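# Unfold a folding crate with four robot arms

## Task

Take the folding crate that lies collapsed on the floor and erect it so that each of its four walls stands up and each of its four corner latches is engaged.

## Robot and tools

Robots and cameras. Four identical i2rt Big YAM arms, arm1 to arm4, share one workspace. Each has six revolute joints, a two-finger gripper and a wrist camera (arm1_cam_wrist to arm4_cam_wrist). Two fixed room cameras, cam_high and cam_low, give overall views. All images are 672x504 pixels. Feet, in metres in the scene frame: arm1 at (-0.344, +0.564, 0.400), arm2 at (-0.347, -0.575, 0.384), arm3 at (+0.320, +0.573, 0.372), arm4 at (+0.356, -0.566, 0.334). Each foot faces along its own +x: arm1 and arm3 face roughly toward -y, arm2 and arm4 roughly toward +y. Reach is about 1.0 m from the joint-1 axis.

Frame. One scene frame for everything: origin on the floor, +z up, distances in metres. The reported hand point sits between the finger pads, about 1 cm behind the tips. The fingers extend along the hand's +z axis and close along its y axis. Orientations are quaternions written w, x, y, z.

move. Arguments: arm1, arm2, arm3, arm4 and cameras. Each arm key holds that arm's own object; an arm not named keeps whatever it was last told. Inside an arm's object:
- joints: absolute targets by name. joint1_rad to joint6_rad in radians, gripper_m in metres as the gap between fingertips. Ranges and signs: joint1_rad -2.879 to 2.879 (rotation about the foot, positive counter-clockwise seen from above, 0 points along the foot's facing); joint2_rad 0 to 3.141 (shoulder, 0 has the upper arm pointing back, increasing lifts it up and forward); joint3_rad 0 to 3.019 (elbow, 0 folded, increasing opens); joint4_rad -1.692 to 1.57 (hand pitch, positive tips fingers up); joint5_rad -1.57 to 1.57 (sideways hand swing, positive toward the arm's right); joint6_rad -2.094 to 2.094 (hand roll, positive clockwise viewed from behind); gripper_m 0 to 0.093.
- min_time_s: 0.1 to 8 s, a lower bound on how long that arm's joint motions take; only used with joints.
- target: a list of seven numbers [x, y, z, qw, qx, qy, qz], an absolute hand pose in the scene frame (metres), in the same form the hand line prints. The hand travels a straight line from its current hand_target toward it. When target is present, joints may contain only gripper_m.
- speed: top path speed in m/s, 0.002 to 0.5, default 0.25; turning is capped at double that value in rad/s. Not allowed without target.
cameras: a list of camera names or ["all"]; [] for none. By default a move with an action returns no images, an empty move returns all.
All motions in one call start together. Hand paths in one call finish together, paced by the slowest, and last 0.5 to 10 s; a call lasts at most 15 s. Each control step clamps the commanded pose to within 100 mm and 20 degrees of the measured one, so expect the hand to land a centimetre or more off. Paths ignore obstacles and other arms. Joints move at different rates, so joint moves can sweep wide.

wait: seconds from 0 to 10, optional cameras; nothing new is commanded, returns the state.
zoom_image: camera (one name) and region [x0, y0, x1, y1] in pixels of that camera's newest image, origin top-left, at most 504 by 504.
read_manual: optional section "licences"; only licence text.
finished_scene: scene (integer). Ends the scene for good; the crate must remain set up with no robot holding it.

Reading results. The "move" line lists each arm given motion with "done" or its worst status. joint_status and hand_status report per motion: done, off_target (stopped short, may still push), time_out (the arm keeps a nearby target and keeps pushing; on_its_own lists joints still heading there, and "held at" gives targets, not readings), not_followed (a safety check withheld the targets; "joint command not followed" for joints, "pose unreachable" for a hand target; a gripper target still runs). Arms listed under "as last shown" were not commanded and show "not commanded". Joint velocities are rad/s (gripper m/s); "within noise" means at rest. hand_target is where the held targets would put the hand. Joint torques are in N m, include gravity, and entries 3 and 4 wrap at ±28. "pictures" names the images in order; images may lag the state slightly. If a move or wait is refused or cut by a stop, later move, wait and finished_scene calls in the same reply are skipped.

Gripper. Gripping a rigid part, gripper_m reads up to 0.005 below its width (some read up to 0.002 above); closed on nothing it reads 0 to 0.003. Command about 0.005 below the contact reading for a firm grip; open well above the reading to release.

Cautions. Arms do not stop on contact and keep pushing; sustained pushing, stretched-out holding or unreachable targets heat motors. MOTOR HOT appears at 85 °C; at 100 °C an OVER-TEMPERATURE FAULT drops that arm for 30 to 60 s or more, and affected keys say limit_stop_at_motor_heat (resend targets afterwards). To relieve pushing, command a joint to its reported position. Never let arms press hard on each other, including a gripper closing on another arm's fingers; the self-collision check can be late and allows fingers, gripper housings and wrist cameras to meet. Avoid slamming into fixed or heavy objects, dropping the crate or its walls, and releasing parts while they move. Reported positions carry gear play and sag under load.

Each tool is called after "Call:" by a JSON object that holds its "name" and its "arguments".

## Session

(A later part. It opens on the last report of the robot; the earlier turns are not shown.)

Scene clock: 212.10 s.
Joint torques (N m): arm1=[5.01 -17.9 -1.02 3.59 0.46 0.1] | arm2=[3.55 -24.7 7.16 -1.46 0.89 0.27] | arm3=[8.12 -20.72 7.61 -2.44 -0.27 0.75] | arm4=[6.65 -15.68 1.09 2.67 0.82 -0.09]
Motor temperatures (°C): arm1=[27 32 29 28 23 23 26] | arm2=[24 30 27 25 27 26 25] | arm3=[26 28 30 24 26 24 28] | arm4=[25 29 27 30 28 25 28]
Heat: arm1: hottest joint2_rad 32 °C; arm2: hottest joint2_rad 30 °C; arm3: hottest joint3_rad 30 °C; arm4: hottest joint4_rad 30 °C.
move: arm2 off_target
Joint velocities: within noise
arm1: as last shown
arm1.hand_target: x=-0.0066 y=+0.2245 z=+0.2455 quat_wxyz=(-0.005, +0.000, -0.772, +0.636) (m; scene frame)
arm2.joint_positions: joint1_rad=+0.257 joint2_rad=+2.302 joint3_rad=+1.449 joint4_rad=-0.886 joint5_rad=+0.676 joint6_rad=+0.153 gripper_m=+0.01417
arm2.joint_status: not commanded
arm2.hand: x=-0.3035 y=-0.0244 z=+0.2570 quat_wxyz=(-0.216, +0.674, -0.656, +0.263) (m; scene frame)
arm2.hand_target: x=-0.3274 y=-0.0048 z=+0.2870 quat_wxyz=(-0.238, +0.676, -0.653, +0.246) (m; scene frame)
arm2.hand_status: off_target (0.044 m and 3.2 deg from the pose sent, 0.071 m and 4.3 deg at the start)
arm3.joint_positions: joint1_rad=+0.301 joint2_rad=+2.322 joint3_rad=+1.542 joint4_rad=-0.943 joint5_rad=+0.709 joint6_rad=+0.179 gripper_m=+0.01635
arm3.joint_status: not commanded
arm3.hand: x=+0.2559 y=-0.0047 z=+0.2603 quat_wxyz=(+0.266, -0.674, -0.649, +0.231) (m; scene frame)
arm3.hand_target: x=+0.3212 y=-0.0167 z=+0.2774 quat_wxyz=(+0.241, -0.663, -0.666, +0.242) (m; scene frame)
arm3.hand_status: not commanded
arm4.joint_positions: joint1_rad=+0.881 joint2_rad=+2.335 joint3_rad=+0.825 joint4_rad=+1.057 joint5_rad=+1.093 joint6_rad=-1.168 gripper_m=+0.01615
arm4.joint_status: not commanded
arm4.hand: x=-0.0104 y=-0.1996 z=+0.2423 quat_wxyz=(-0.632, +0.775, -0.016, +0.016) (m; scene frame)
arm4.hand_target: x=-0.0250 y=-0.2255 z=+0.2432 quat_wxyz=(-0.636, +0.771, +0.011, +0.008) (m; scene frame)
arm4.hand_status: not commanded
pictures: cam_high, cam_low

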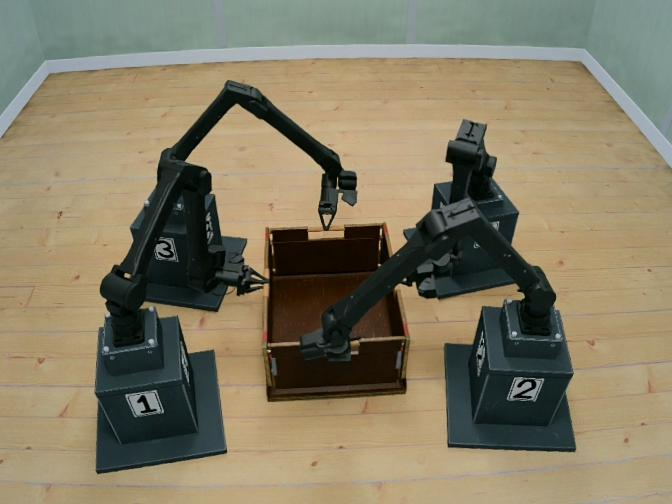

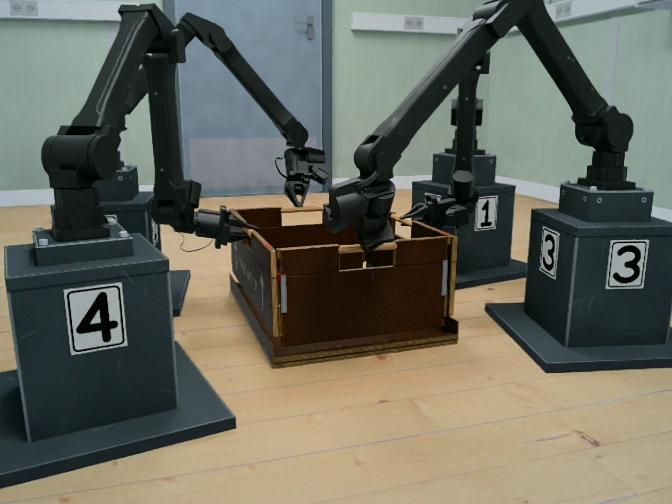

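Call:
{"name": "move", "arguments": {"arm1": {"joints": {"gripper_m": 0.05}}}}

Call:
{"name": "move", "arguments": {"arm1": {"target": [-0.02, 0.32, 0.30, 0, 0, 0.7716, -0.6361], "speed": 0.3}, "cameras": ["cam_high", "cam_low", "arm1_cam_wrist"]}}

Scene clock: 223.53 s.
Joint torques (N m): arm1=[-1.08 -18.73 -0.69 2.8 0.4 0.07] | arm2=[3.55 -24.76 7.23 -1.24 0.8 0.28] | arm3=[8.41 -20.95 7.49 -2.29 -0.3 0.74] | arm4=[6.65 -15.62 1.05 2.59 0.77 -0.09]
Motor temperatures (°C): arm1=[27 32 28 28 23 23 26] | arm2=[24 29 27 25 28 26 26] | arm3=[27 28 30 24 26 24 28] | arm4=[25 29 27 30 28 25 28]
Heat: arm1: hottest joint2_rad 32 °C; arm2: hottest joint2_rad 29 °C; arm3: hottest joint3_rad 30 °C; arm4: hottest joint4_rad 30 °C.
move: arm1 done
Joint velocities: within noise
arm1.joint_positions: joint1_rad=+0.939 joint2_rad=+2.545 joint3_rad=+0.799 joint4_rad=+1.307 joint5_rad=+1.062 joint6_rad=-1.183 gripper_m=+0.04993
arm1.joint_status: all done
arm1.hand: x=-0.0046 y=+0.2313 z=+0.2431 quat_wxyz=(-0.004, +0.010, -0.775, +0.632) (m; scene frame)
arm1.hand_target: x=-0.0074 y=+0.2297 z=+0.2454 quat_wxyz=(-0.004, +0.007, -0.773, +0.634) (m; scene frame)
arm1.hand_status: not commanded
arm2.joint_positions: joint1_rad=+0.257 joint2_rad=+2.302 joint3_rad=+1.449 joint4_rad=-0.889 joint5_rad=+0.677 joint6_rad=+0.153 gripper_m=+0.01416
arm2.joint_status: not commanded
arm2.hand: x=-0.3032 y=-0.0250 z=+0.2573 quat_wxyz=(-0.216, +0.674, -0.655, +0.264) (m; scene frame)
arm2.hand_target: x=-0.3275 y=-0.0045 z=+0.2873 quat_wxyz=(-0.238, +0.676, -0.653, +0.246) (m; scene frame)
arm2.hand_status: not commanded
arm3.joint_positions: joint1_rad=+0.302 joint2_rad=+2.323 joint3_rad=+1.544 joint4_rad=-0.943 joint5_rad=+0.709 joint6_rad=+0.179 gripper_m=+0.01635
arm3.joint_status: not commanded
arm3.hand: x=+0.2568 y=-0.0051 z=+0.2598 quat_wxyz=(+0.266, -0.674, -0.650, +0.231) (m; scene frame)
arm3.hand_target: x=+0.3217 y=-0.0169 z=+0.2769 quat_wxyz=(+0.241, -0.663, -0.666, +0.242) (m; scene frame)
arm3.hand_status: not commanded
arm4.joint_positions: joint1_rad=+0.881 joint2_rad=+2.335 joint3_rad=+0.823 joint4_rad=+1.057 joint5_rad=+1.094 joint6_rad=-1.168 gripper_m=+0.01615
arm4.joint_status: not commanded
arm4.hand: x=-0.0096 y=-0.1999 z=+0.2422 quat_wxyz=(-0.632, +0.775, -0.016, +0.017) (m; scene frame)
arm4.hand_target: x=-0.0243 y=-0.2258 z=+0.2428 quat_wxyz=(-0.636, +0.772, +0.011, +0.009) (m; scene frame)
arm4.hand_status: not commanded
pictures: none

Scene clock: 225.53 s.
Joint torques (N m): arm1=[0.15 -16.62 -0.65 1.43 0.65 0.29] | arm2=[3.55 -24.76 7.21 -1.22 0.8 0.27] | arm3=[8.53 -20.6 7.58 -2.39 -0.31 0.78] | arm4=[6.71 -15.68 1.06 2.61 0.77 -0.09]
Motor temperatures (°C): arm1=[27 32 28 28 23 23 26] | arm2=[24 29 27 25 28 26 26] | arm3=[27 28 30 24 26 24 28] | arm4=[25 29 27 30 28 25 28]
Heat: arm1: hottest joint2_rad 32 °C; arm2: hottest joint2_rad 29 °C; arm3: hottest joint3_rad 30 °C; arm4: hottest joint4_rad 30 °C.
move: arm1 done
Joint velocities: within noise
arm1.joint_positions: joint1_rad=+1.160 joint2_rad=+2.329 joint3_rad=+0.614 joint4_rad=+0.989 joint5_rad=+1.272 joint6_rad=-0.877 gripper_m=+0.04998
arm1.joint_status: not commanded
arm1.hand: x=-0.0213 y=+0.3183 z=+0.2971 quat_wxyz=(+0.005, +0.006, -0.771, +0.636) (m; scene frame)
arm1.hand_target: x=-0.0201 y=+0.3192 z=+0.3007 quat_wxyz=(+0.000, +0.000, -0.771, +0.637) (m; scene frame)
arm1.hand_status: done (0.004 m and 0.9 deg from the pose sent, 0.106 m and 1.4 deg at the start)
arm2, arm3, arm4: as last shown
pictures: arm1_cam_wrist, cam_high, cam_low

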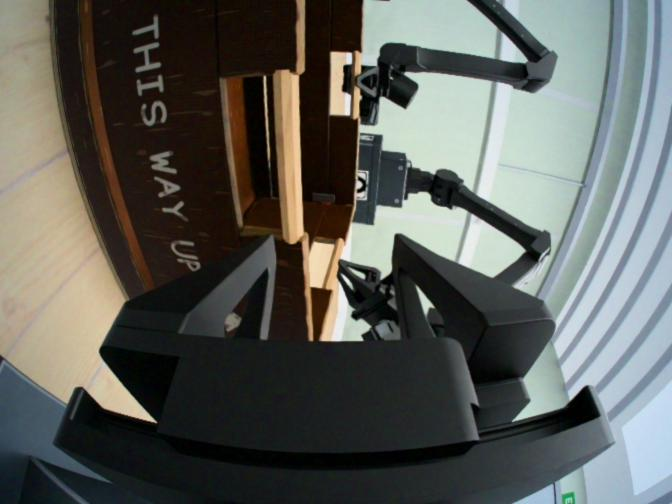

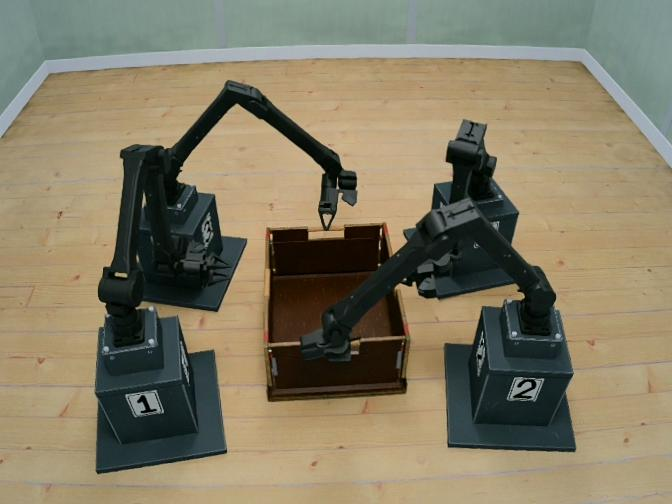

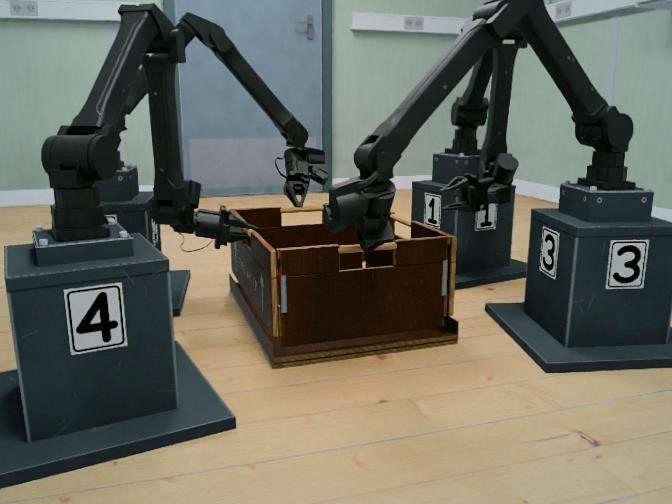

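Call:
{"name": "move", "arguments": {"arm1": {"target": [-0.31, 0.215, 0.37, 0.2215, 0.6715, 0.6715, -0.2215], "speed": 0.4, "joints": {"gripper_m": 0.09}}, "cameras": ["arm1_cam_wrist", "cam_low"]}}

Scene clock: 230.20 s.
Joint torques (N m): arm1=[-0.67 -9.11 6.63 1.16 0.12 0.19] | arm2=[3.55 -24.7 7.21 -1.22 0.8 0.28] | arm3=[8.06 -20.66 7.5 -2.33 -0.28 0.79] | arm4=[6.65 -15.68 1.05 2.61 0.77 -0.09]
Motor temperatures (°C): arm1=[27 31 28 28 23 23 26] | arm2=[24 29 27 25 28 26 26] | arm3=[27 28 30 24 26 24 28] | arm4=[25 29 27 30 28 25 28]
Heat: arm1: hottest joint2_rad 31 °C; arm2: hottest joint2_rad 29 °C; arm3: hottest joint3_rad 30 °C; arm4: hottest joint4_rad 30 °C.
move: arm1 off_target
Joint velocities: within noise
arm1.joint_positions: joint1_rad=-0.032 joint2_rad=+1.450 joint3_rad=+0.279 joint4_rad=+0.189 joint5_rad=+0.066 joint6_rad=+0.114 gripper_m=+0.08994
arm1.joint_status: all done
arm1.hand: x=-0.3060 y=+0.2362 z=+0.3585 quat_wxyz=(-0.211, -0.669, -0.683, +0.205) (m; scene frame)
arm1.hand_target: x=-0.3064 y=+0.2184 z=+0.3692 quat_wxyz=(-0.224, -0.674, -0.671, +0.213) (m; scene frame)
arm1.hand_status: off_target (0.025 m and 2.6 deg from the pose sent, 0.315 m and 98.3 deg at the start)
arm2, arm3, arm4: as last shown
pictures: arm1_cam_wrist, cam_low

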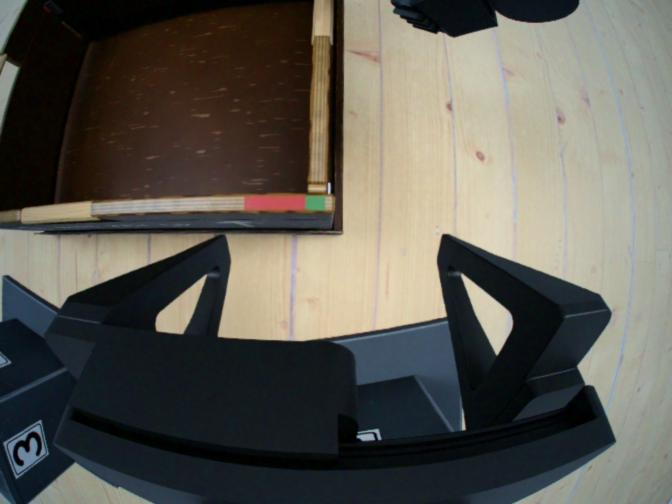

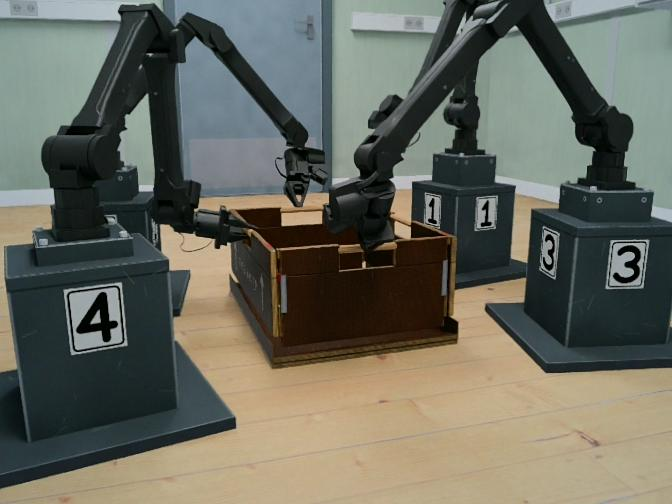

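Call:
{"name": "zoom_image", "arguments": {"camera": "arm1_cam_wrist", "region": [220, 130, 350, 240]}}

Call:
{"name": "zoom_image", "arguments": {"camera": "arm1_cam_wrist", "region": [0, 0, 350, 250]}}

Scaled by 3.877 from the camera's 672x504 image, which has a finer 960x720 frame.

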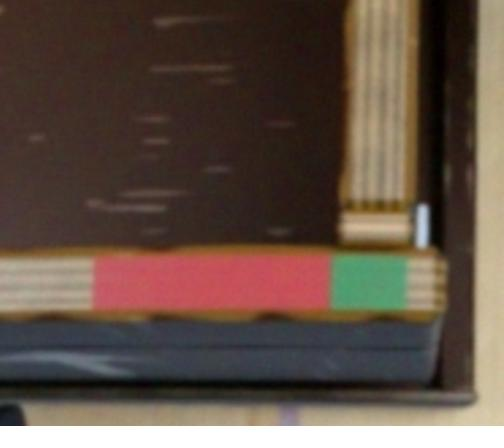

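Scaled by 1.440 from the camera's 672x504 image, which has a finer 960x720 frame.

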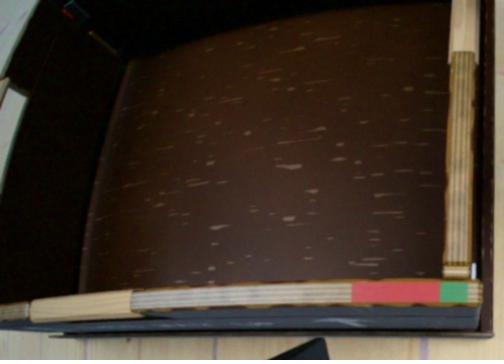

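Call:
{"name": "move", "arguments": {"arm2": {"joints": {"joint1_rad": 0.40}, "min_time_s": 1.5}, "arm3": {"joints": {"joint1_rad": 0.48}, "min_time_s": 1.5}, "cameras": ["cam_high", "cam_low", "arm1_cam_wrist"]}}

Call:
{"name": "zoom_image", "arguments": {"camera": "arm1_cam_wrist", "region": [220, 130, 350, 240]}}

Call:
{"name": "zoom_image", "arguments": {"camera": "cam_high", "region": [255, 330, 305, 400]}}

Call:
{"name": "zoom_image", "arguments": {"camera": "cam_low", "region": [220, 190, 470, 380]}}

Scene clock: 249.03 s.
Joint torques (N m): arm1=[-0.38 -9 6.53 1.46 0.15 0.17] | arm2=[11.46 -25.41 7.16 -1.22 -0.43 0.16] | arm3=[13.16 -21.36 7.46 -2.4 -0.82 0.72] | arm4=[6.65 -15.68 1.06 2.61 0.77 -0.09]
Motor temperatures (°C): arm1=[27 30 29 27 23 23 26] | arm2=[24 29 27 25 28 26 26] | arm3=[27 29 31 24 26 24 29] | arm4=[25 29 27 30 28 25 29]
Heat: arm1: hottest joint2_rad 30 °C; arm2: hottest joint2_rad 29 °C; arm3: hottest joint3_rad 31 °C; arm4: hottest joint4_rad 30 °C.
move: arm2 time_out; arm3 time_out
Joint velocities: within noise
arm1, arm4: as last shown
arm2.joint_positions: joint1_rad=+0.270 joint2_rad=+2.311 joint3_rad=+1.449 joint4_rad=-0.889 joint5_rad=+0.715 joint6_rad=+0.163 gripper_m=+0.01380
arm2.joint_status: joint1_rad time_out (moved +0.012 of +0.143)
arm2.on_its_own: joint1_rad reads +0.270 and still pushes toward +0.400 since a time_out
arm2.hand: x=-0.3047 y=-0.0254 z=+0.2568 quat_wxyz=(-0.231, +0.672, -0.647, +0.275) (m; scene frame)
arm2.hand_target: x=-0.3838 y=-0.0053 z=+0.2876 quat_wxyz=(-0.253, +0.707, -0.617, +0.236) (m; scene frame)
arm2.hand_status: not commanded
arm3.joint_positions: joint1_rad=+0.308 joint2_rad=+2.326 joint3_rad=+1.544 joint4_rad=-0.943 joint5_rad=+0.724 joint6_rad=+0.184 gripper_m=+0.01635
arm3.joint_status: joint1_rad time_out (moved +0.006 of +0.178)
arm3.on_its_own: joint1_rad reads +0.308 and still pushes toward +0.480 since a time_out; joint4_rad reads -0.943 and still pushes toward -1.000 since a time_out; joint5_rad reads +0.724 and still pushes toward +0.685 since a time_out; joint6_rad reads +0.184 and still pushes toward +0.242 since a time_out
arm3.hand: x=+0.2583 y=-0.0052 z=+0.2598 quat_wxyz=(+0.270, -0.670, -0.649, +0.237) (m; scene frame)
arm3.hand_target: x=+0.3652 y=-0.0153 z=+0.2772 quat_wxyz=(+0.232, -0.638, -0.690, +0.251) (m; scene frame)
arm3.hand_status: not commanded
pictures: arm1_cam_wrist, cam_high, cam_low

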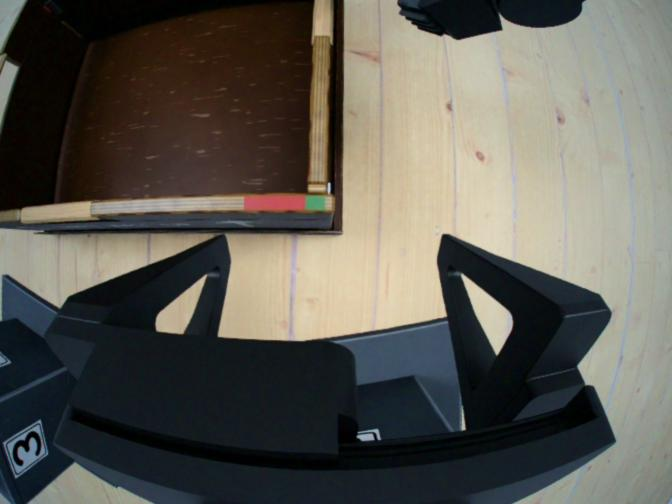

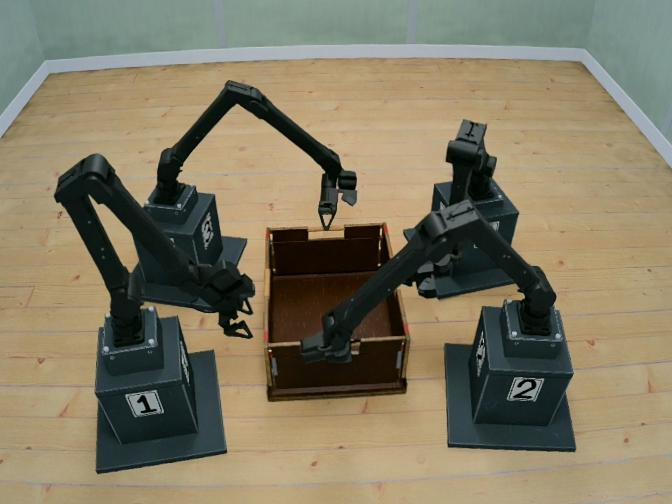

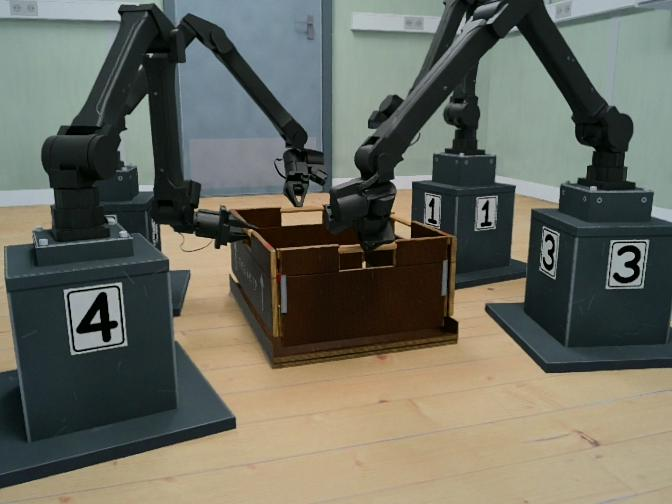

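Scaled by 3.877 from the camera's 672x504 image, which has a finer 960x720 frame.

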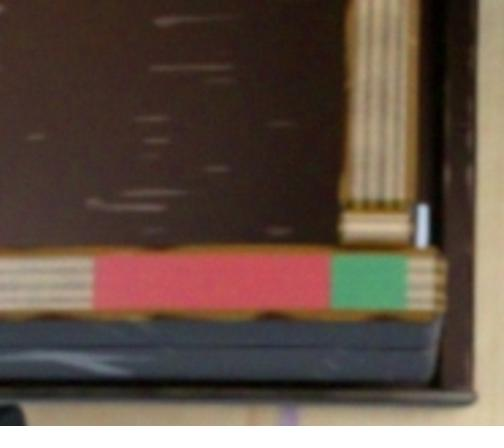

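Scaled by 7.200 from the camera's 672x504 image, which has a finer 960x720 frame.

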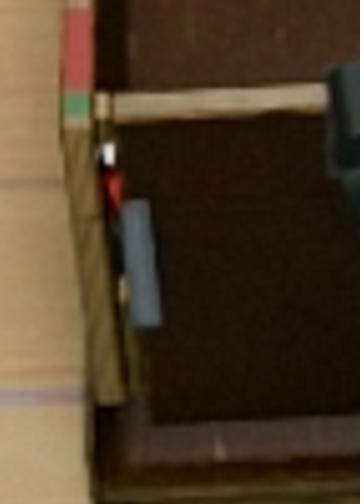

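Scaled by 2.016 from the camera's 672x504 image, which has a finer 960x720 frame.

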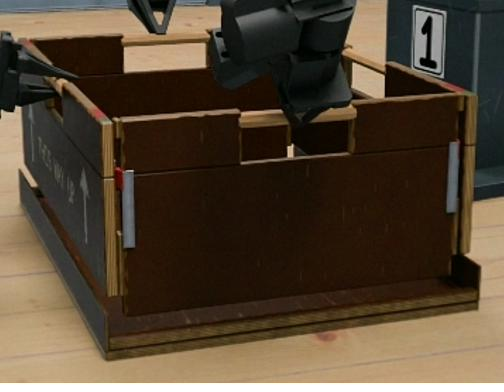

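Call:
{"name": "move", "arguments": {"arm1": {"target": [-0.365, 0.2535, 0.31, 0.4909, 0.3552, 0.7618, -0.2289], "speed": 0.3}, "arm2": {"joints": {"joint1_rad": 0.33}, "min_time_s": 1}, "arm3": {"joints": {"joint1_rad": 0.37}, "min_time_s": 1}, "cameras": ["arm1_cam_wrist"]}}

Scene clock: 262.47 s.
Joint torques (N m): arm1=[-0.85 -12.51 -1.01 1.21 -0.52 -0.04] | arm2=[5.48 -25.41 7.17 -1.22 -0.34 0.16] | arm3=[4.78 -21.19 7.39 -2.21 -0.67 0.74] | arm4=[6.71 -15.62 1.06 2.62 0.77 -0.09]
Motor temperatures (°C): arm1=[27 30 29 27 23 23 26] | arm2=[24 31 27 25 28 26 26] | arm3=[27 28 31 24 27 24 29] | arm4=[25 29 27 30 28 25 29]
Heat: arm1: hottest joint2_rad 30 °C; arm2: hottest joint2_rad 31 °C; arm3: hottest joint3_rad 31 °C; arm4: hottest joint4_rad 30 °C.
move: arm1 done; arm2 time_out; arm3 time_out
Joint velocities: within noise
arm1.joint_positions: joint1_rad=-0.736 joint2_rad=+2.162 joint3_rad=+0.311 joint4_rad=+0.888 joint5_rad=-1.047 joint6_rad=-0.865 gripper_m=+0.08994
arm1.joint_status: not commanded
arm1.hand: x=-0.3611 y=+0.2501 z=+0.3097 quat_wxyz=(-0.495, -0.362, -0.757, +0.225) (m; scene frame)
arm1.hand_target: x=-0.3661 y=+0.2469 z=+0.3116 quat_wxyz=(-0.493, -0.358, -0.758, +0.234) (m; scene frame)
arm1.hand_status: done (0.005 m and 1.2 deg from the pose sent, 0.078 m and 49.4 deg at the start)
arm2.joint_positions: joint1_rad=+0.268 joint2_rad=+2.311 joint3_rad=+1.449 joint4_rad=-0.889 joint5_rad=+0.714 joint6_rad=+0.163 gripper_m=+0.01380
arm2.joint_status: joint1_rad time_out (moved -0.002 of +0.060)
arm2.on_its_own: joint1_rad reads +0.268 and still pushes toward +0.330 since a time_out
arm2.hand: x=-0.3041 y=-0.0256 z=+0.2566 quat_wxyz=(-0.230, +0.672, -0.648, +0.275) (m; scene frame)
arm2.hand_target: x=-0.3449 y=-0.0042 z=+0.2877 quat_wxyz=(-0.245, +0.686, -0.640, +0.244) (m; scene frame)
arm2.hand_status: not commanded
arm3.joint_positions: joint1_rad=+0.304 joint2_rad=+2.326 joint3_rad=+1.546 joint4_rad=-0.946 joint5_rad=+0.720 joint6_rad=+0.184 gripper_m=+0.01635
arm3.joint_status: joint1_rad time_out (moved -0.005 of +0.062)
arm3.on_its_own: joint1_rad reads +0.304 and still pushes toward +0.370 since a time_out; joint5_rad reads +0.720 and still pushes toward +0.685 since a time_out; joint6_rad reads +0.184 and still pushes toward +0.242 since a time_out
arm3.hand: x=+0.2563 y=-0.0049 z=+0.2598 quat_wxyz=(+0.269, -0.672, -0.648, +0.234) (m; scene frame)
arm3.hand_target: x=+0.3001 y=-0.0164 z=+0.2770 quat_wxyz=(+0.246, -0.675, -0.654, +0.238) (m; scene frame)
arm3.hand_status: not commanded
arm4: as last shown
pictures: arm1_cam_wrist

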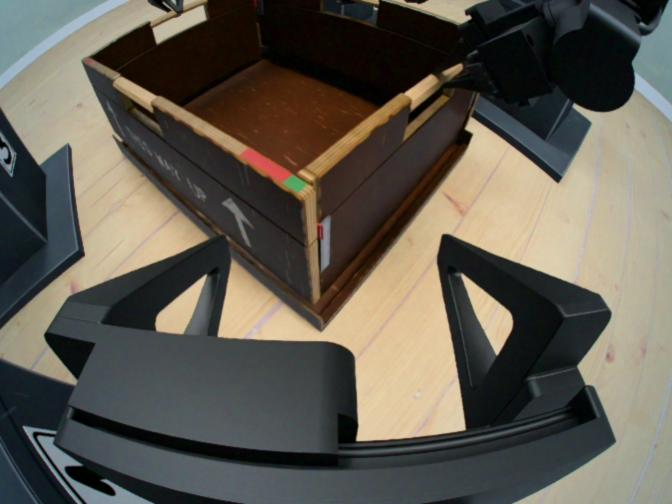

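Call:
{"name": "zoom_image", "arguments": {"camera": "arm1_cam_wrist", "region": [290, 160, 350, 310]}}

Call:
{"name": "zoom_image", "arguments": {"camera": "arm1_cam_wrist", "region": [230, 130, 400, 300]}}

Scaled by 3.360 from the camera's 672x504 image, which has a finer 960x720 frame.

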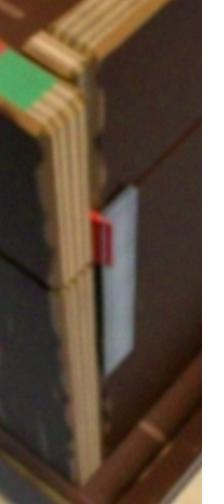

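Scaled by 2.965 from the camera's 672x504 image, which has a finer 960x720 frame.

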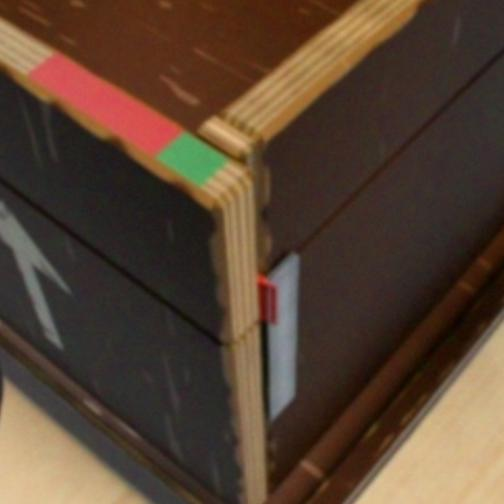

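Call:
{"name": "move", "arguments": {"arm2": {"joints": {"joint1_rad": 0.20}, "min_time_s": 1.5}, "arm3": {"joints": {"joint1_rad": 0.23}, "min_time_s": 1.5}, "cameras": ["arm1_cam_wrist", "cam_high", "cam_low"]}}

Call:
{"name": "zoom_image", "arguments": {"camera": "arm1_cam_wrist", "region": [230, 130, 400, 300]}}

Scene clock: 269.77 s.
Joint torques (N m): arm1=[-1.26 -12.45 -1.05 1.14 -0.52 -0.06] | arm2=[-3.84 -25.35 6.63 -0.72 0.74 0.16] | arm3=[-4.25 -21.19 6.63 -1.44 0.42 0.71] | arm4=[6.65 -15.68 1.06 2.61 0.77 -0.09]
Motor temperatures (°C): arm1=[27 30 29 27 23 23 26] | arm2=[24 31 27 25 28 26 26] | arm3=[27 28 31 24 27 24 29] | arm4=[25 29 27 30 28 25 29]
Heat: arm1: hottest joint2_rad 30 °C; arm2: hottest joint2_rad 31 °C; arm3: hottest joint3_rad 31 °C; arm4: hottest joint4_rad 30 °C.
move: arm2 off_target; arm3 time_out
Joint velocities: within noise
arm1.joint_positions: joint1_rad=-0.734 joint2_rad=+2.162 joint3_rad=+0.311 joint4_rad=+0.888 joint5_rad=-1.047 joint6_rad=-0.865 gripper_m=+0.08994
arm1.joint_status: not commanded
arm1.hand: x=-0.3606 y=+0.2501 z=+0.3097 quat_wxyz=(-0.495, -0.362, -0.758, +0.225) (m; scene frame)
arm1.hand_target: x=-0.3657 y=+0.2468 z=+0.3116 quat_wxyz=(-0.493, -0.358, -0.758, +0.233) (m; scene frame)
arm1.hand_status: not commanded
arm2.joint_positions: joint1_rad=+0.253 joint2_rad=+2.308 joint3_rad=+1.458 joint4_rad=-0.904 joint5_rad=+0.679 joint6_rad=+0.163 gripper_m=+0.01380
arm2.joint_status: joint1_rad off_target (ended at +0.253, target +0.200)
arm2.hand: x=-0.3005 y=-0.0253 z=+0.2568 quat_wxyz=(-0.213, +0.670, -0.658, +0.268) (m; scene frame)
arm2.hand_target: x=-0.2781 y=-0.0083 z=+0.2875 quat_wxyz=(-0.227, +0.647, -0.682, +0.256) (m; scene frame)
arm2.hand_status: not commanded
arm3.joint_positions: joint1_rad=+0.287 joint2_rad=+2.326 joint3_rad=+1.558 joint4_rad=-0.966 joint5_rad=+0.680 joint6_rad=+0.184 gripper_m=+0.01635
arm3.joint_status: joint1_rad time_out (moved -0.017 of -0.074)
arm3.on_its_own: joint1_rad reads +0.287 and still pushes toward +0.230 since a time_out; joint6_rad reads +0.184 and still pushes toward +0.242 since a time_out
arm3.hand: x=+0.2519 y=-0.0043 z=+0.2590 quat_wxyz=(+0.263, -0.683, -0.647, +0.215) (m; scene frame)
arm3.hand_target: x=+0.2258 y=-0.0087 z=+0.2758 quat_wxyz=(+0.258, -0.717, -0.610, +0.218) (m; scene frame)
arm3.hand_status: not commanded
arm4: as last shown
pictures: arm1_cam_wrist, cam_high, cam_low

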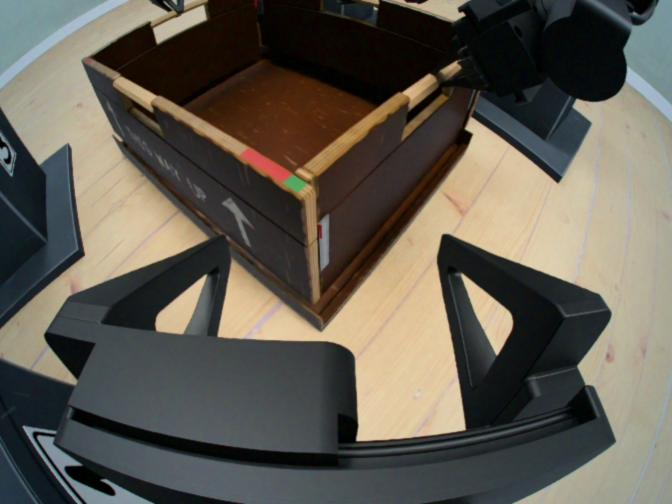

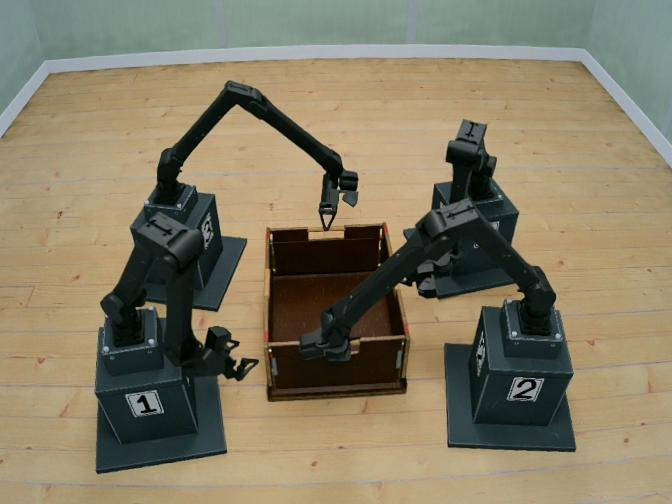

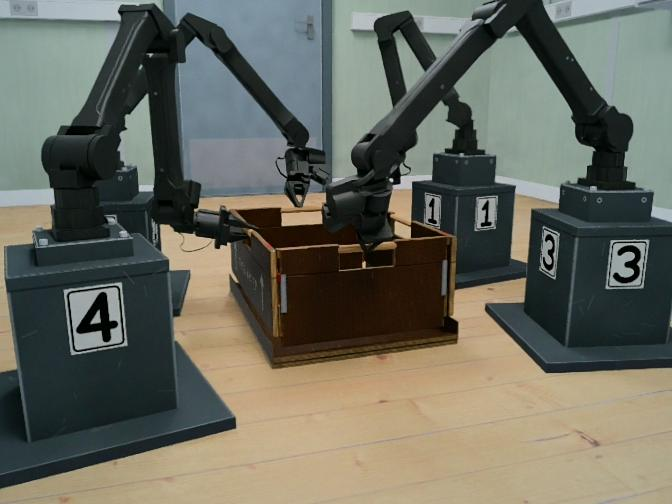

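Scaled by 2.965 from the camera's 672x504 image, which has a finer 960x720 frame.

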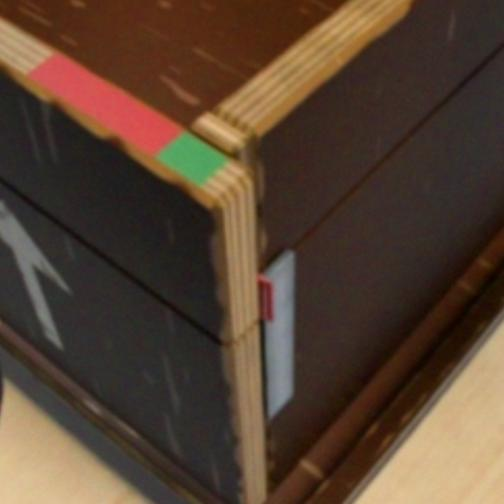

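Call:
{"name": "move", "arguments": {"arm2": {"joints": {"joint1_rad": 0.13}, "min_time_s": 1.5}, "arm3": {"joints": {"joint1_rad": 0.17}, "min_time_s": 1.5}, "cameras": ["arm1_cam_wrist", "cam_low"]}}

Call:
{"name": "zoom_image", "arguments": {"camera": "arm1_cam_wrist", "region": [230, 130, 400, 300]}}

Call:
{"name": "zoom_image", "arguments": {"camera": "cam_low", "region": [220, 190, 470, 380]}}

Scene clock: 276.33 s.
Joint torques (N m): arm1=[-0.38 -12.57 -1.16 1.1 -0.51 -0.07] | arm2=[-10.29 -25 6.58 -0.61 1.7 0.16] | arm3=[-9.76 -21.36 6.35 -1.17 1.13 0.69] | arm4=[6.65 -15.62 1.06 2.61 0.77 -0.09]
Motor temperatures (°C): arm1=[27 30 29 27 23 23 25] | arm2=[24 31 27 25 28 26 26] | arm3=[27 29 31 24 27 24 29] | arm4=[25 29 27 30 28 25 29]
Heat: arm1: hottest joint2_rad 30 °C; arm2: hottest joint2_rad 31 °C; arm3: hottest joint3_rad 31 °C; arm4: hottest joint4_rad 30 °C.
move: arm2 time_out; arm3 time_out
Joint velocities: within noise
arm1, arm4: as last shown
arm2.joint_positions: joint1_rad=+0.244 joint2_rad=+2.303 joint3_rad=+1.459 joint4_rad=-0.906 joint5_rad=+0.656 joint6_rad=+0.163 gripper_m=+0.01380
arm2.joint_status: joint1_rad time_out (moved -0.009 of -0.123)
arm2.on_its_own: joint1_rad reads +0.244 and still pushes toward +0.130 since a time_out; joint5_rad reads +0.656 and still pushes toward +0.686 since a time_out
arm2.hand: x=-0.2987 y=-0.0250 z=+0.2572 quat_wxyz=(-0.205, +0.669, -0.665, +0.261) (m; scene frame)
arm2.hand_target: x=-0.2323 y=-0.0152 z=+0.2877 quat_wxyz=(-0.217, +0.619, -0.708, +0.264) (m; scene frame)
arm2.hand_status: not commanded
arm3.joint_positions: joint1_rad=+0.281 joint2_rad=+2.323 joint3_rad=+1.561 joint4_rad=-0.971 joint5_rad=+0.660 joint6_rad=+0.184 gripper_m=+0.01635
arm3.joint_status: joint1_rad time_out (moved -0.006 of -0.117)
arm3.on_its_own: joint1_rad reads +0.281 and still pushes toward +0.170 since a time_out; joint6_rad reads +0.184 and still pushes toward +0.242 since a time_out
arm3.hand: x=+0.2511 y=-0.0046 z=+0.2594 quat_wxyz=(+0.258, -0.688, -0.646, +0.207) (m; scene frame)
arm3.hand_target: x=+0.1857 y=-0.0011 z=+0.2762 quat_wxyz=(+0.265, -0.738, -0.584, +0.209) (m; scene frame)
arm3.hand_status: not commanded
pictures: arm1_cam_wrist, cam_low

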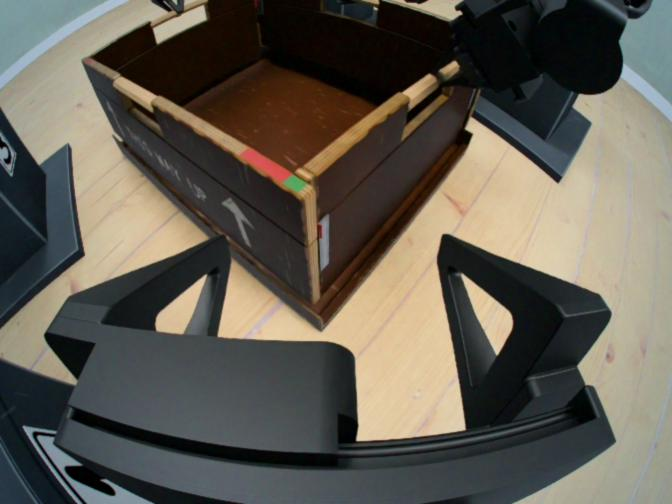

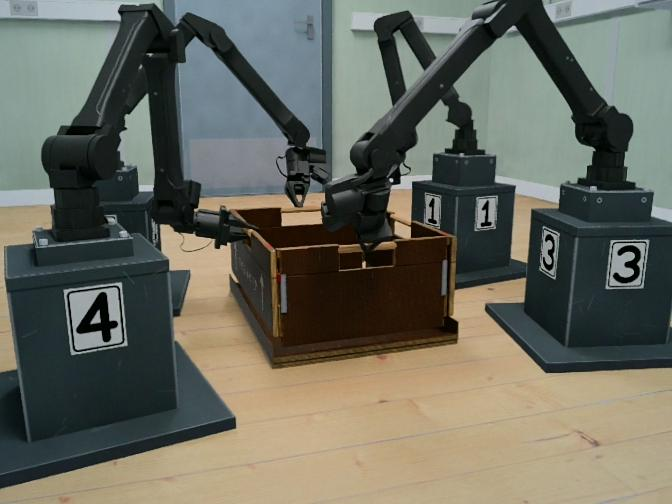

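Scaled by 2.965 from the camera's 672x504 image, which has a finer 960x720 frame.

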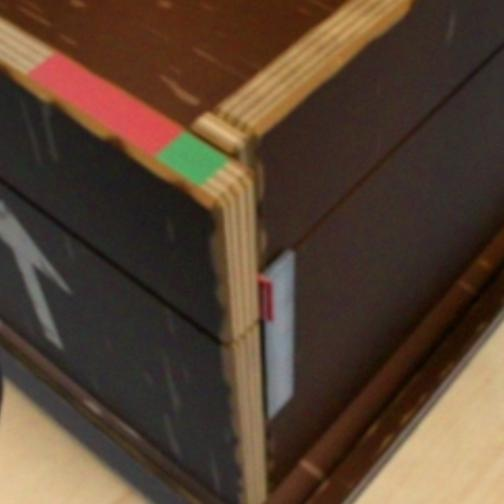

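Scaled by 2.016 from the camera's 672x504 image, which has a finer 960x720 frame.

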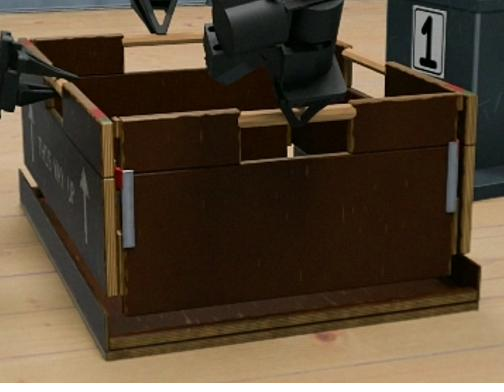

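Call:
{"name": "move", "arguments": {"arm2": {"joints": {"joint1_rad": 0.255}, "min_time_s": 1}, "arm3": {"joints": {"joint1_rad": 0.29}, "min_time_s": 1}, "arm4": {"target": [-0.025, -0.212, 0.2425, -0.6361, 0.7716, 0.0119, 0.0091], "speed": 0.05}}}

Call:
{"name": "move", "arguments": {"arm4": {"joints": {"gripper_m": 0.05}}, "arm3": {"joints": {"gripper_m": 0.045}}, "arm2": {"joints": {"gripper_m": 0.045}}, "cameras": ["arm1_cam_wrist", "cam_low"]}}

Scene clock: 284.47 s.
Joint torques (N m): arm1=[-0.79 -12.81 -1.16 1.2 -0.51 -0.05] | arm2=[0.44 -24.94 6.57 -0.61 1.38 0.16] | arm3=[-0.32 -21.13 6.35 -1.17 0.88 0.74] | arm4=[4.42 -15.38 2.45 2.55 0 -0.26]
Motor temperatures (°C): arm1=[27 30 29 27 23 23 25] | arm2=[24 32 27 25 29 26 26] | arm3=[27 30 31 24 27 24 29] | arm4=[25 29 27 30 28 25 29]
Heat: arm1: hottest joint2_rad 30 °C; arm2: hottest joint2_rad 32 °C; arm3: hottest joint3_rad 31 °C; arm4: hottest joint4_rad 30 °C.
move: arm2 done; arm3 done; arm4 off_target
Joint velocities: within noise
arm1: as last shown
arm2.joint_positions: joint1_rad=+0.248 joint2_rad=+2.305 joint3_rad=+1.459 joint4_rad=-0.906 joint5_rad=+0.663 joint6_rad=+0.163 gripper_m=+0.01380
arm2.joint_status: all done
arm2.hand: x=-0.3001 y=-0.0249 z=+0.2572 quat_wxyz=(-0.208, +0.670, -0.662, +0.264) (m; scene frame)
arm2.hand_target: x=-0.3023 y=-0.0057 z=+0.2868 quat_wxyz=(-0.232, +0.661, -0.668, +0.251) (m; scene frame)
arm2.hand_status: not commanded
arm3.joint_positions: joint1_rad=+0.285 joint2_rad=+2.325 joint3_rad=+1.561 joint4_rad=-0.971 joint5_rad=+0.667 joint6_rad=+0.184 gripper_m=+0.01635
arm3.joint_status: all done
arm3.on_its_own: joint6_rad reads +0.184 and still pushes toward +0.242 since a time_out
arm3.hand: x=+0.2527 y=-0.0048 z=+0.2594 quat_wxyz=(+0.260, -0.685, -0.647, +0.210) (m; scene frame)
arm3.hand_target: x=+0.2541 y=-0.0126 z=+0.2756 quat_wxyz=(+0.253, -0.702, -0.627, +0.224) (m; scene frame)
arm3.hand_status: not commanded
arm4.joint_positions: joint1_rad=+0.881 joint2_rad=+2.338 joint3_rad=+0.822 joint4_rad=+1.072 joint5_rad=+1.090 joint6_rad=-1.179 gripper_m=+0.01615
arm4.joint_status: not commanded
arm4.hand: x=-0.0100 y=-0.2001 z=+0.2423 quat_wxyz=(-0.633, +0.774, -0.013, +0.015) (m; scene frame)
arm4.hand_target: x=-0.0244 y=-0.2125 z=+0.2425 quat_wxyz=(-0.636, +0.772, +0.012, +0.009) (m; scene frame)
arm4.hand_status: off_target (0.019 m and 3.0 deg from the pose sent, 0.020 m and 3.4 deg at the start)
pictures: none

Scene clock: 285.27 s.
Joint torques (N m): arm1=[-0.79 -12.45 -1.1 1.05 -0.52 -0.03] | arm2=[0.03 -24.59 6.58 -0.32 0.63 0.14] | arm3=[-0.38 -20.78 6.28 -0.44 0.65 0.22] | arm4=[1.44 -15.44 2.47 2.13 0.05 -0.03]
Motor temperatures (°C): arm1=[27 30 29 27 23 23 25] | arm2=[24 32 27 25 28 26 26] | arm3=[27 30 31 24 27 24 29] | arm4=[25 29 27 30 28 25 29]
Heat: arm1: hottest joint2_rad 30 °C; arm2: hottest joint2_rad 32 °C; arm3: hottest joint3_rad 31 °C; arm4: hottest joint4_rad 30 °C.
move: arm2 done; arm3 done; arm4 done
Joint velocities: within noise
arm1: as last shown
arm2.joint_positions: joint1_rad=+0.247 joint2_rad=+2.298 joint3_rad=+1.459 joint4_rad=-0.923 joint5_rad=+0.682 joint6_rad=+0.165 gripper_m=+0.04488
arm2.joint_status: all done
arm2.hand: x=-0.2966 y=-0.0262 z=+0.2630 quat_wxyz=(-0.212, +0.668, -0.659, +0.273) (m; scene frame)
arm2.hand_target: x=-0.3004 y=-0.0073 z=+0.2880 quat_wxyz=(-0.230, +0.661, -0.668, +0.254) (m; scene frame)
arm2.hand_status: not commanded
arm3.joint_positions: joint1_rad=+0.278 joint2_rad=+2.320 joint3_rad=+1.561 joint4_rad=-0.989 joint5_rad=+0.674 joint6_rad=+0.231 gripper_m=+0.04490
arm3.joint_status: all done
arm3.hand: x=+0.2473 y=-0.0017 z=+0.2632 quat_wxyz=(+0.263, -0.700, -0.629, +0.213) (m; scene frame)
arm3.hand_target: x=+0.2496 y=-0.0123 z=+0.2765 quat_wxyz=(+0.253, -0.705, -0.624, +0.223) (m; scene frame)
arm3.hand_status: not commanded
arm4.joint_positions: joint1_rad=+0.919 joint2_rad=+2.338 joint3_rad=+0.822 joint4_rad=+1.083 joint5_rad=+1.088 joint6_rad=-1.210 gripper_m=+0.04993
arm4.joint_status: all done
arm4.hand: x=-0.0247 y=-0.2141 z=+0.2437 quat_wxyz=(-0.634, +0.773, +0.011, +0.009) (m; scene frame)
arm4.hand_target: x=-0.0253 y=-0.2134 z=+0.2427 quat_wxyz=(-0.636, +0.772, +0.016, +0.011) (m; scene frame)
arm4.hand_status: not commanded
pictures: arm1_cam_wrist, cam_low

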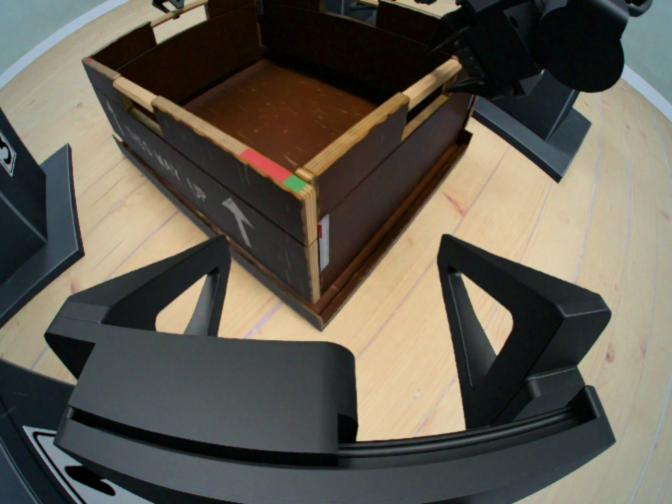

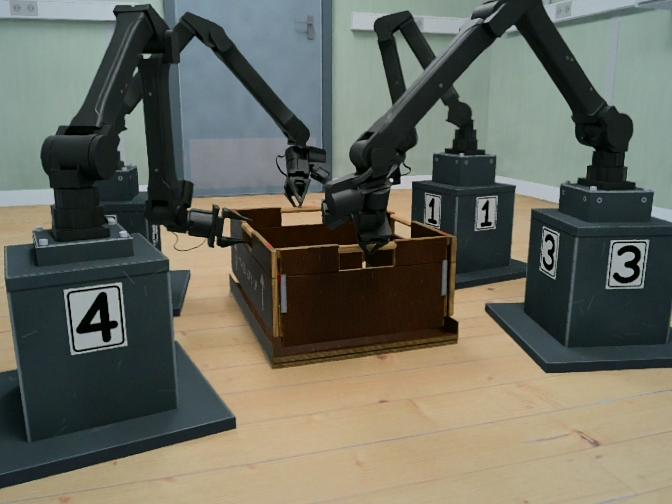

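Call:
{"name": "move", "arguments": {"arm3": {"target": [0.325, -0.024, 0.370, 0.253, -0.705, -0.624, 0.223], "speed": 0.15}, "arm2": {"target": [-0.378, 0.002, 0.379, -0.230, 0.661, -0.668, 0.254], "speed": 0.15}, "arm4": {"target": [-0.0253, -0.32, 0.265, -0.636, 0.772, 0.016, 0.011], "speed": 0.15}, "cameras": ["cam_high", "cam_low", "arm1_cam_wrist", "arm2_cam_wrist", "arm3_cam_wrist"]}}

Call:
{"name": "zoom_image", "arguments": {"camera": "cam_high", "region": [230, 210, 430, 410]}}

Call:
{"name": "zoom_image", "arguments": {"camera": "cam_low", "region": [220, 190, 470, 380]}}

Scene clock: 290.40 s.
Joint torques (N m): arm1=[-0.85 -12.63 -1.24 1.05 -0.52 -0.05] | arm2=[-0.5 -24.29 8.32 -0.5 0.31 0.14] | arm3=[0.26 -20.07 9.06 -0.85 0.36 0.22] | arm4=[2.02 -15.44 2.33 0.62 0.4 0.4]
Motor temperatures (°C): arm1=[27 30 29 27 23 23 25] | arm2=[24 32 27 25 28 26 26] | arm3=[27 30 31 24 27 24 29] | arm4=[25 29 27 30 28 25 28]
Heat: arm1: hottest joint2_rad 30 °C; arm2: hottest joint2_rad 32 °C; arm3: hottest joint3_rad 31 °C; arm4: hottest joint4_rad 30 °C.
move: arm2 off_target; arm3 off_target; arm4 done
Joint velocities: within noise
arm1: as last shown
arm2.joint_positions: joint1_rad=+0.371 joint2_rad=+2.208 joint3_rad=+1.581 joint4_rad=-1.234 joint5_rad=+0.668 joint6_rad=+0.326 gripper_m=+0.04489
arm2.joint_status: not commanded
arm2.hand: x=-0.3694 y=-0.0144 z=+0.3529 quat_wxyz=(-0.218, +0.665, -0.658, +0.277) (m; scene frame)
arm2.hand_target: x=-0.3740 y=+0.0033 z=+0.3779 quat_wxyz=(-0.232, +0.658, -0.671, +0.253) (m; scene frame)
arm2.hand_status: off_target (0.032 m and 3.2 deg from the pose sent, 0.144 m and 3.3 deg at the start)
arm3.joint_positions: joint1_rad=+0.399 joint2_rad=+2.231 joint3_rad=+1.674 joint4_rad=-1.299 joint5_rad=+0.658 joint6_rad=+0.380 gripper_m=+0.04491
arm3.joint_status: not commanded
arm3.hand: x=+0.3197 y=-0.0090 z=+0.3545 quat_wxyz=(+0.271, -0.695, -0.630, +0.214) (m; scene frame)
arm3.hand_target: x=+0.3258 y=-0.0243 z=+0.3697 quat_wxyz=(+0.254, -0.704, -0.625, +0.223) (m; scene frame)
arm3.hand_status: off_target (0.022 m and 2.7 deg from the pose sent, 0.134 m and 1.8 deg at the start)
arm4.joint_positions: joint1_rad=+1.162 joint2_rad=+2.211 joint3_rad=+0.721 joint4_rad=+0.727 joint5_rad=+1.294 joint6_rad=-0.884 gripper_m=+0.04995
arm4.joint_status: not commanded
arm4.hand: x=-0.0231 y=-0.3176 z=+0.2631 quat_wxyz=(-0.636, +0.771, +0.023, +0.018) (m; scene frame)
arm4.hand_target: x=-0.0253 y=-0.3188 z=+0.2656 quat_wxyz=(-0.637, +0.771, +0.016, +0.011) (m; scene frame)
arm4.hand_status: done (0.004 m and 1.1 deg from the pose sent, 0.108 m and 0.7 deg at the start)
pictures: arm1_cam_wrist, arm2_cam_wrist, arm3_cam_wrist, cam_high, cam_low

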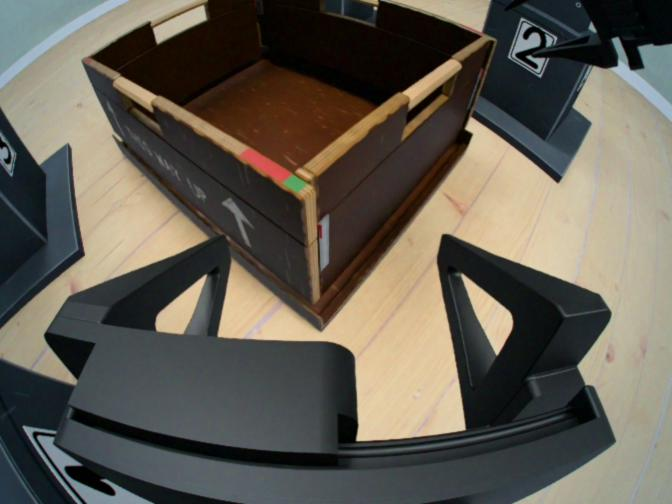

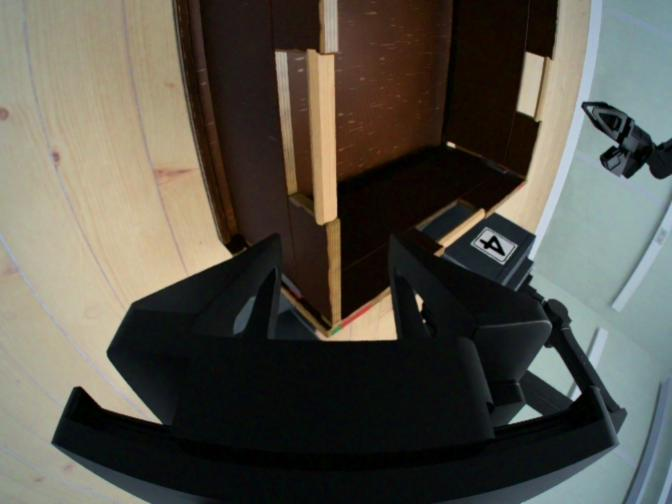

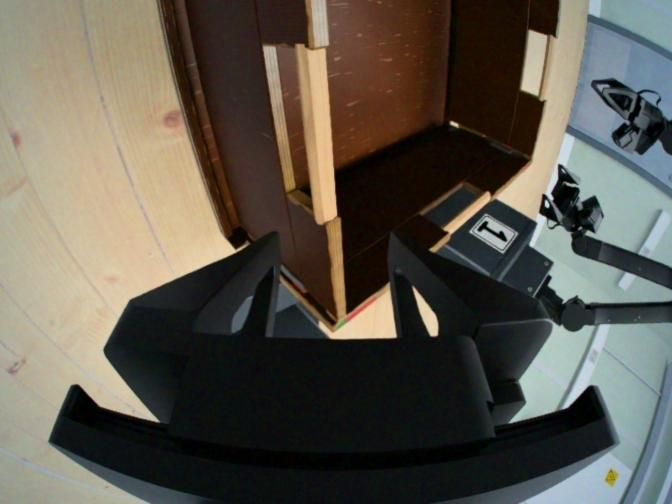

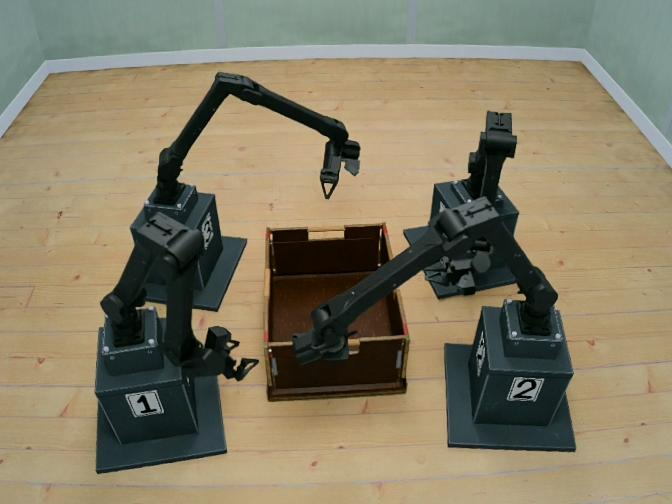

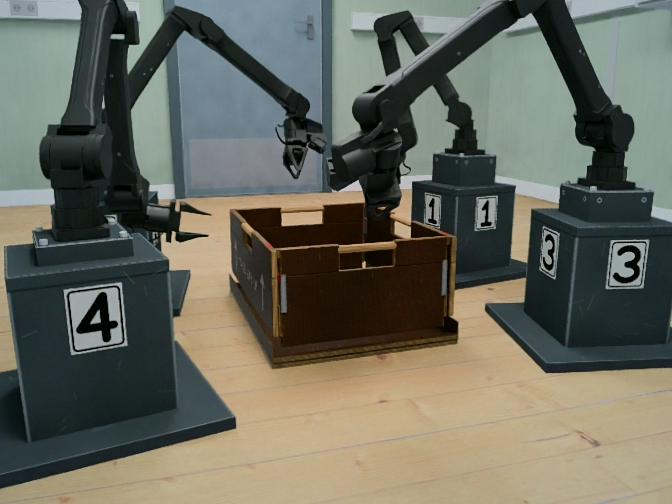

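Scaled by 2.520 from the camera's 672x504 image, which has a finer 960x720 frame.

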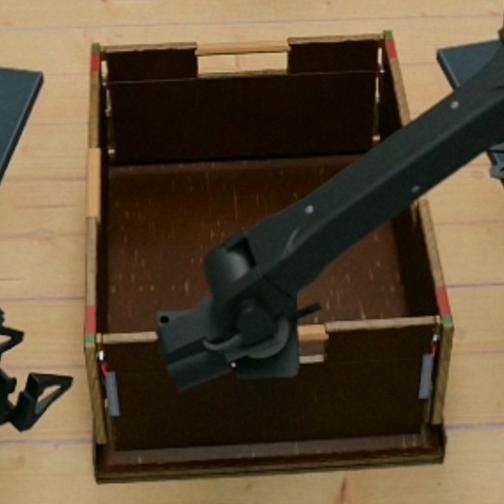

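Scaled by 2.016 from the camera's 672x504 image, which has a finer 960x720 frame.

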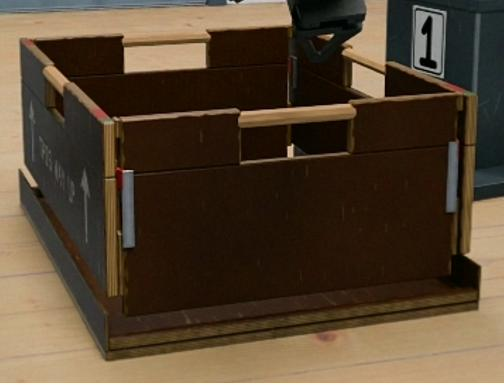

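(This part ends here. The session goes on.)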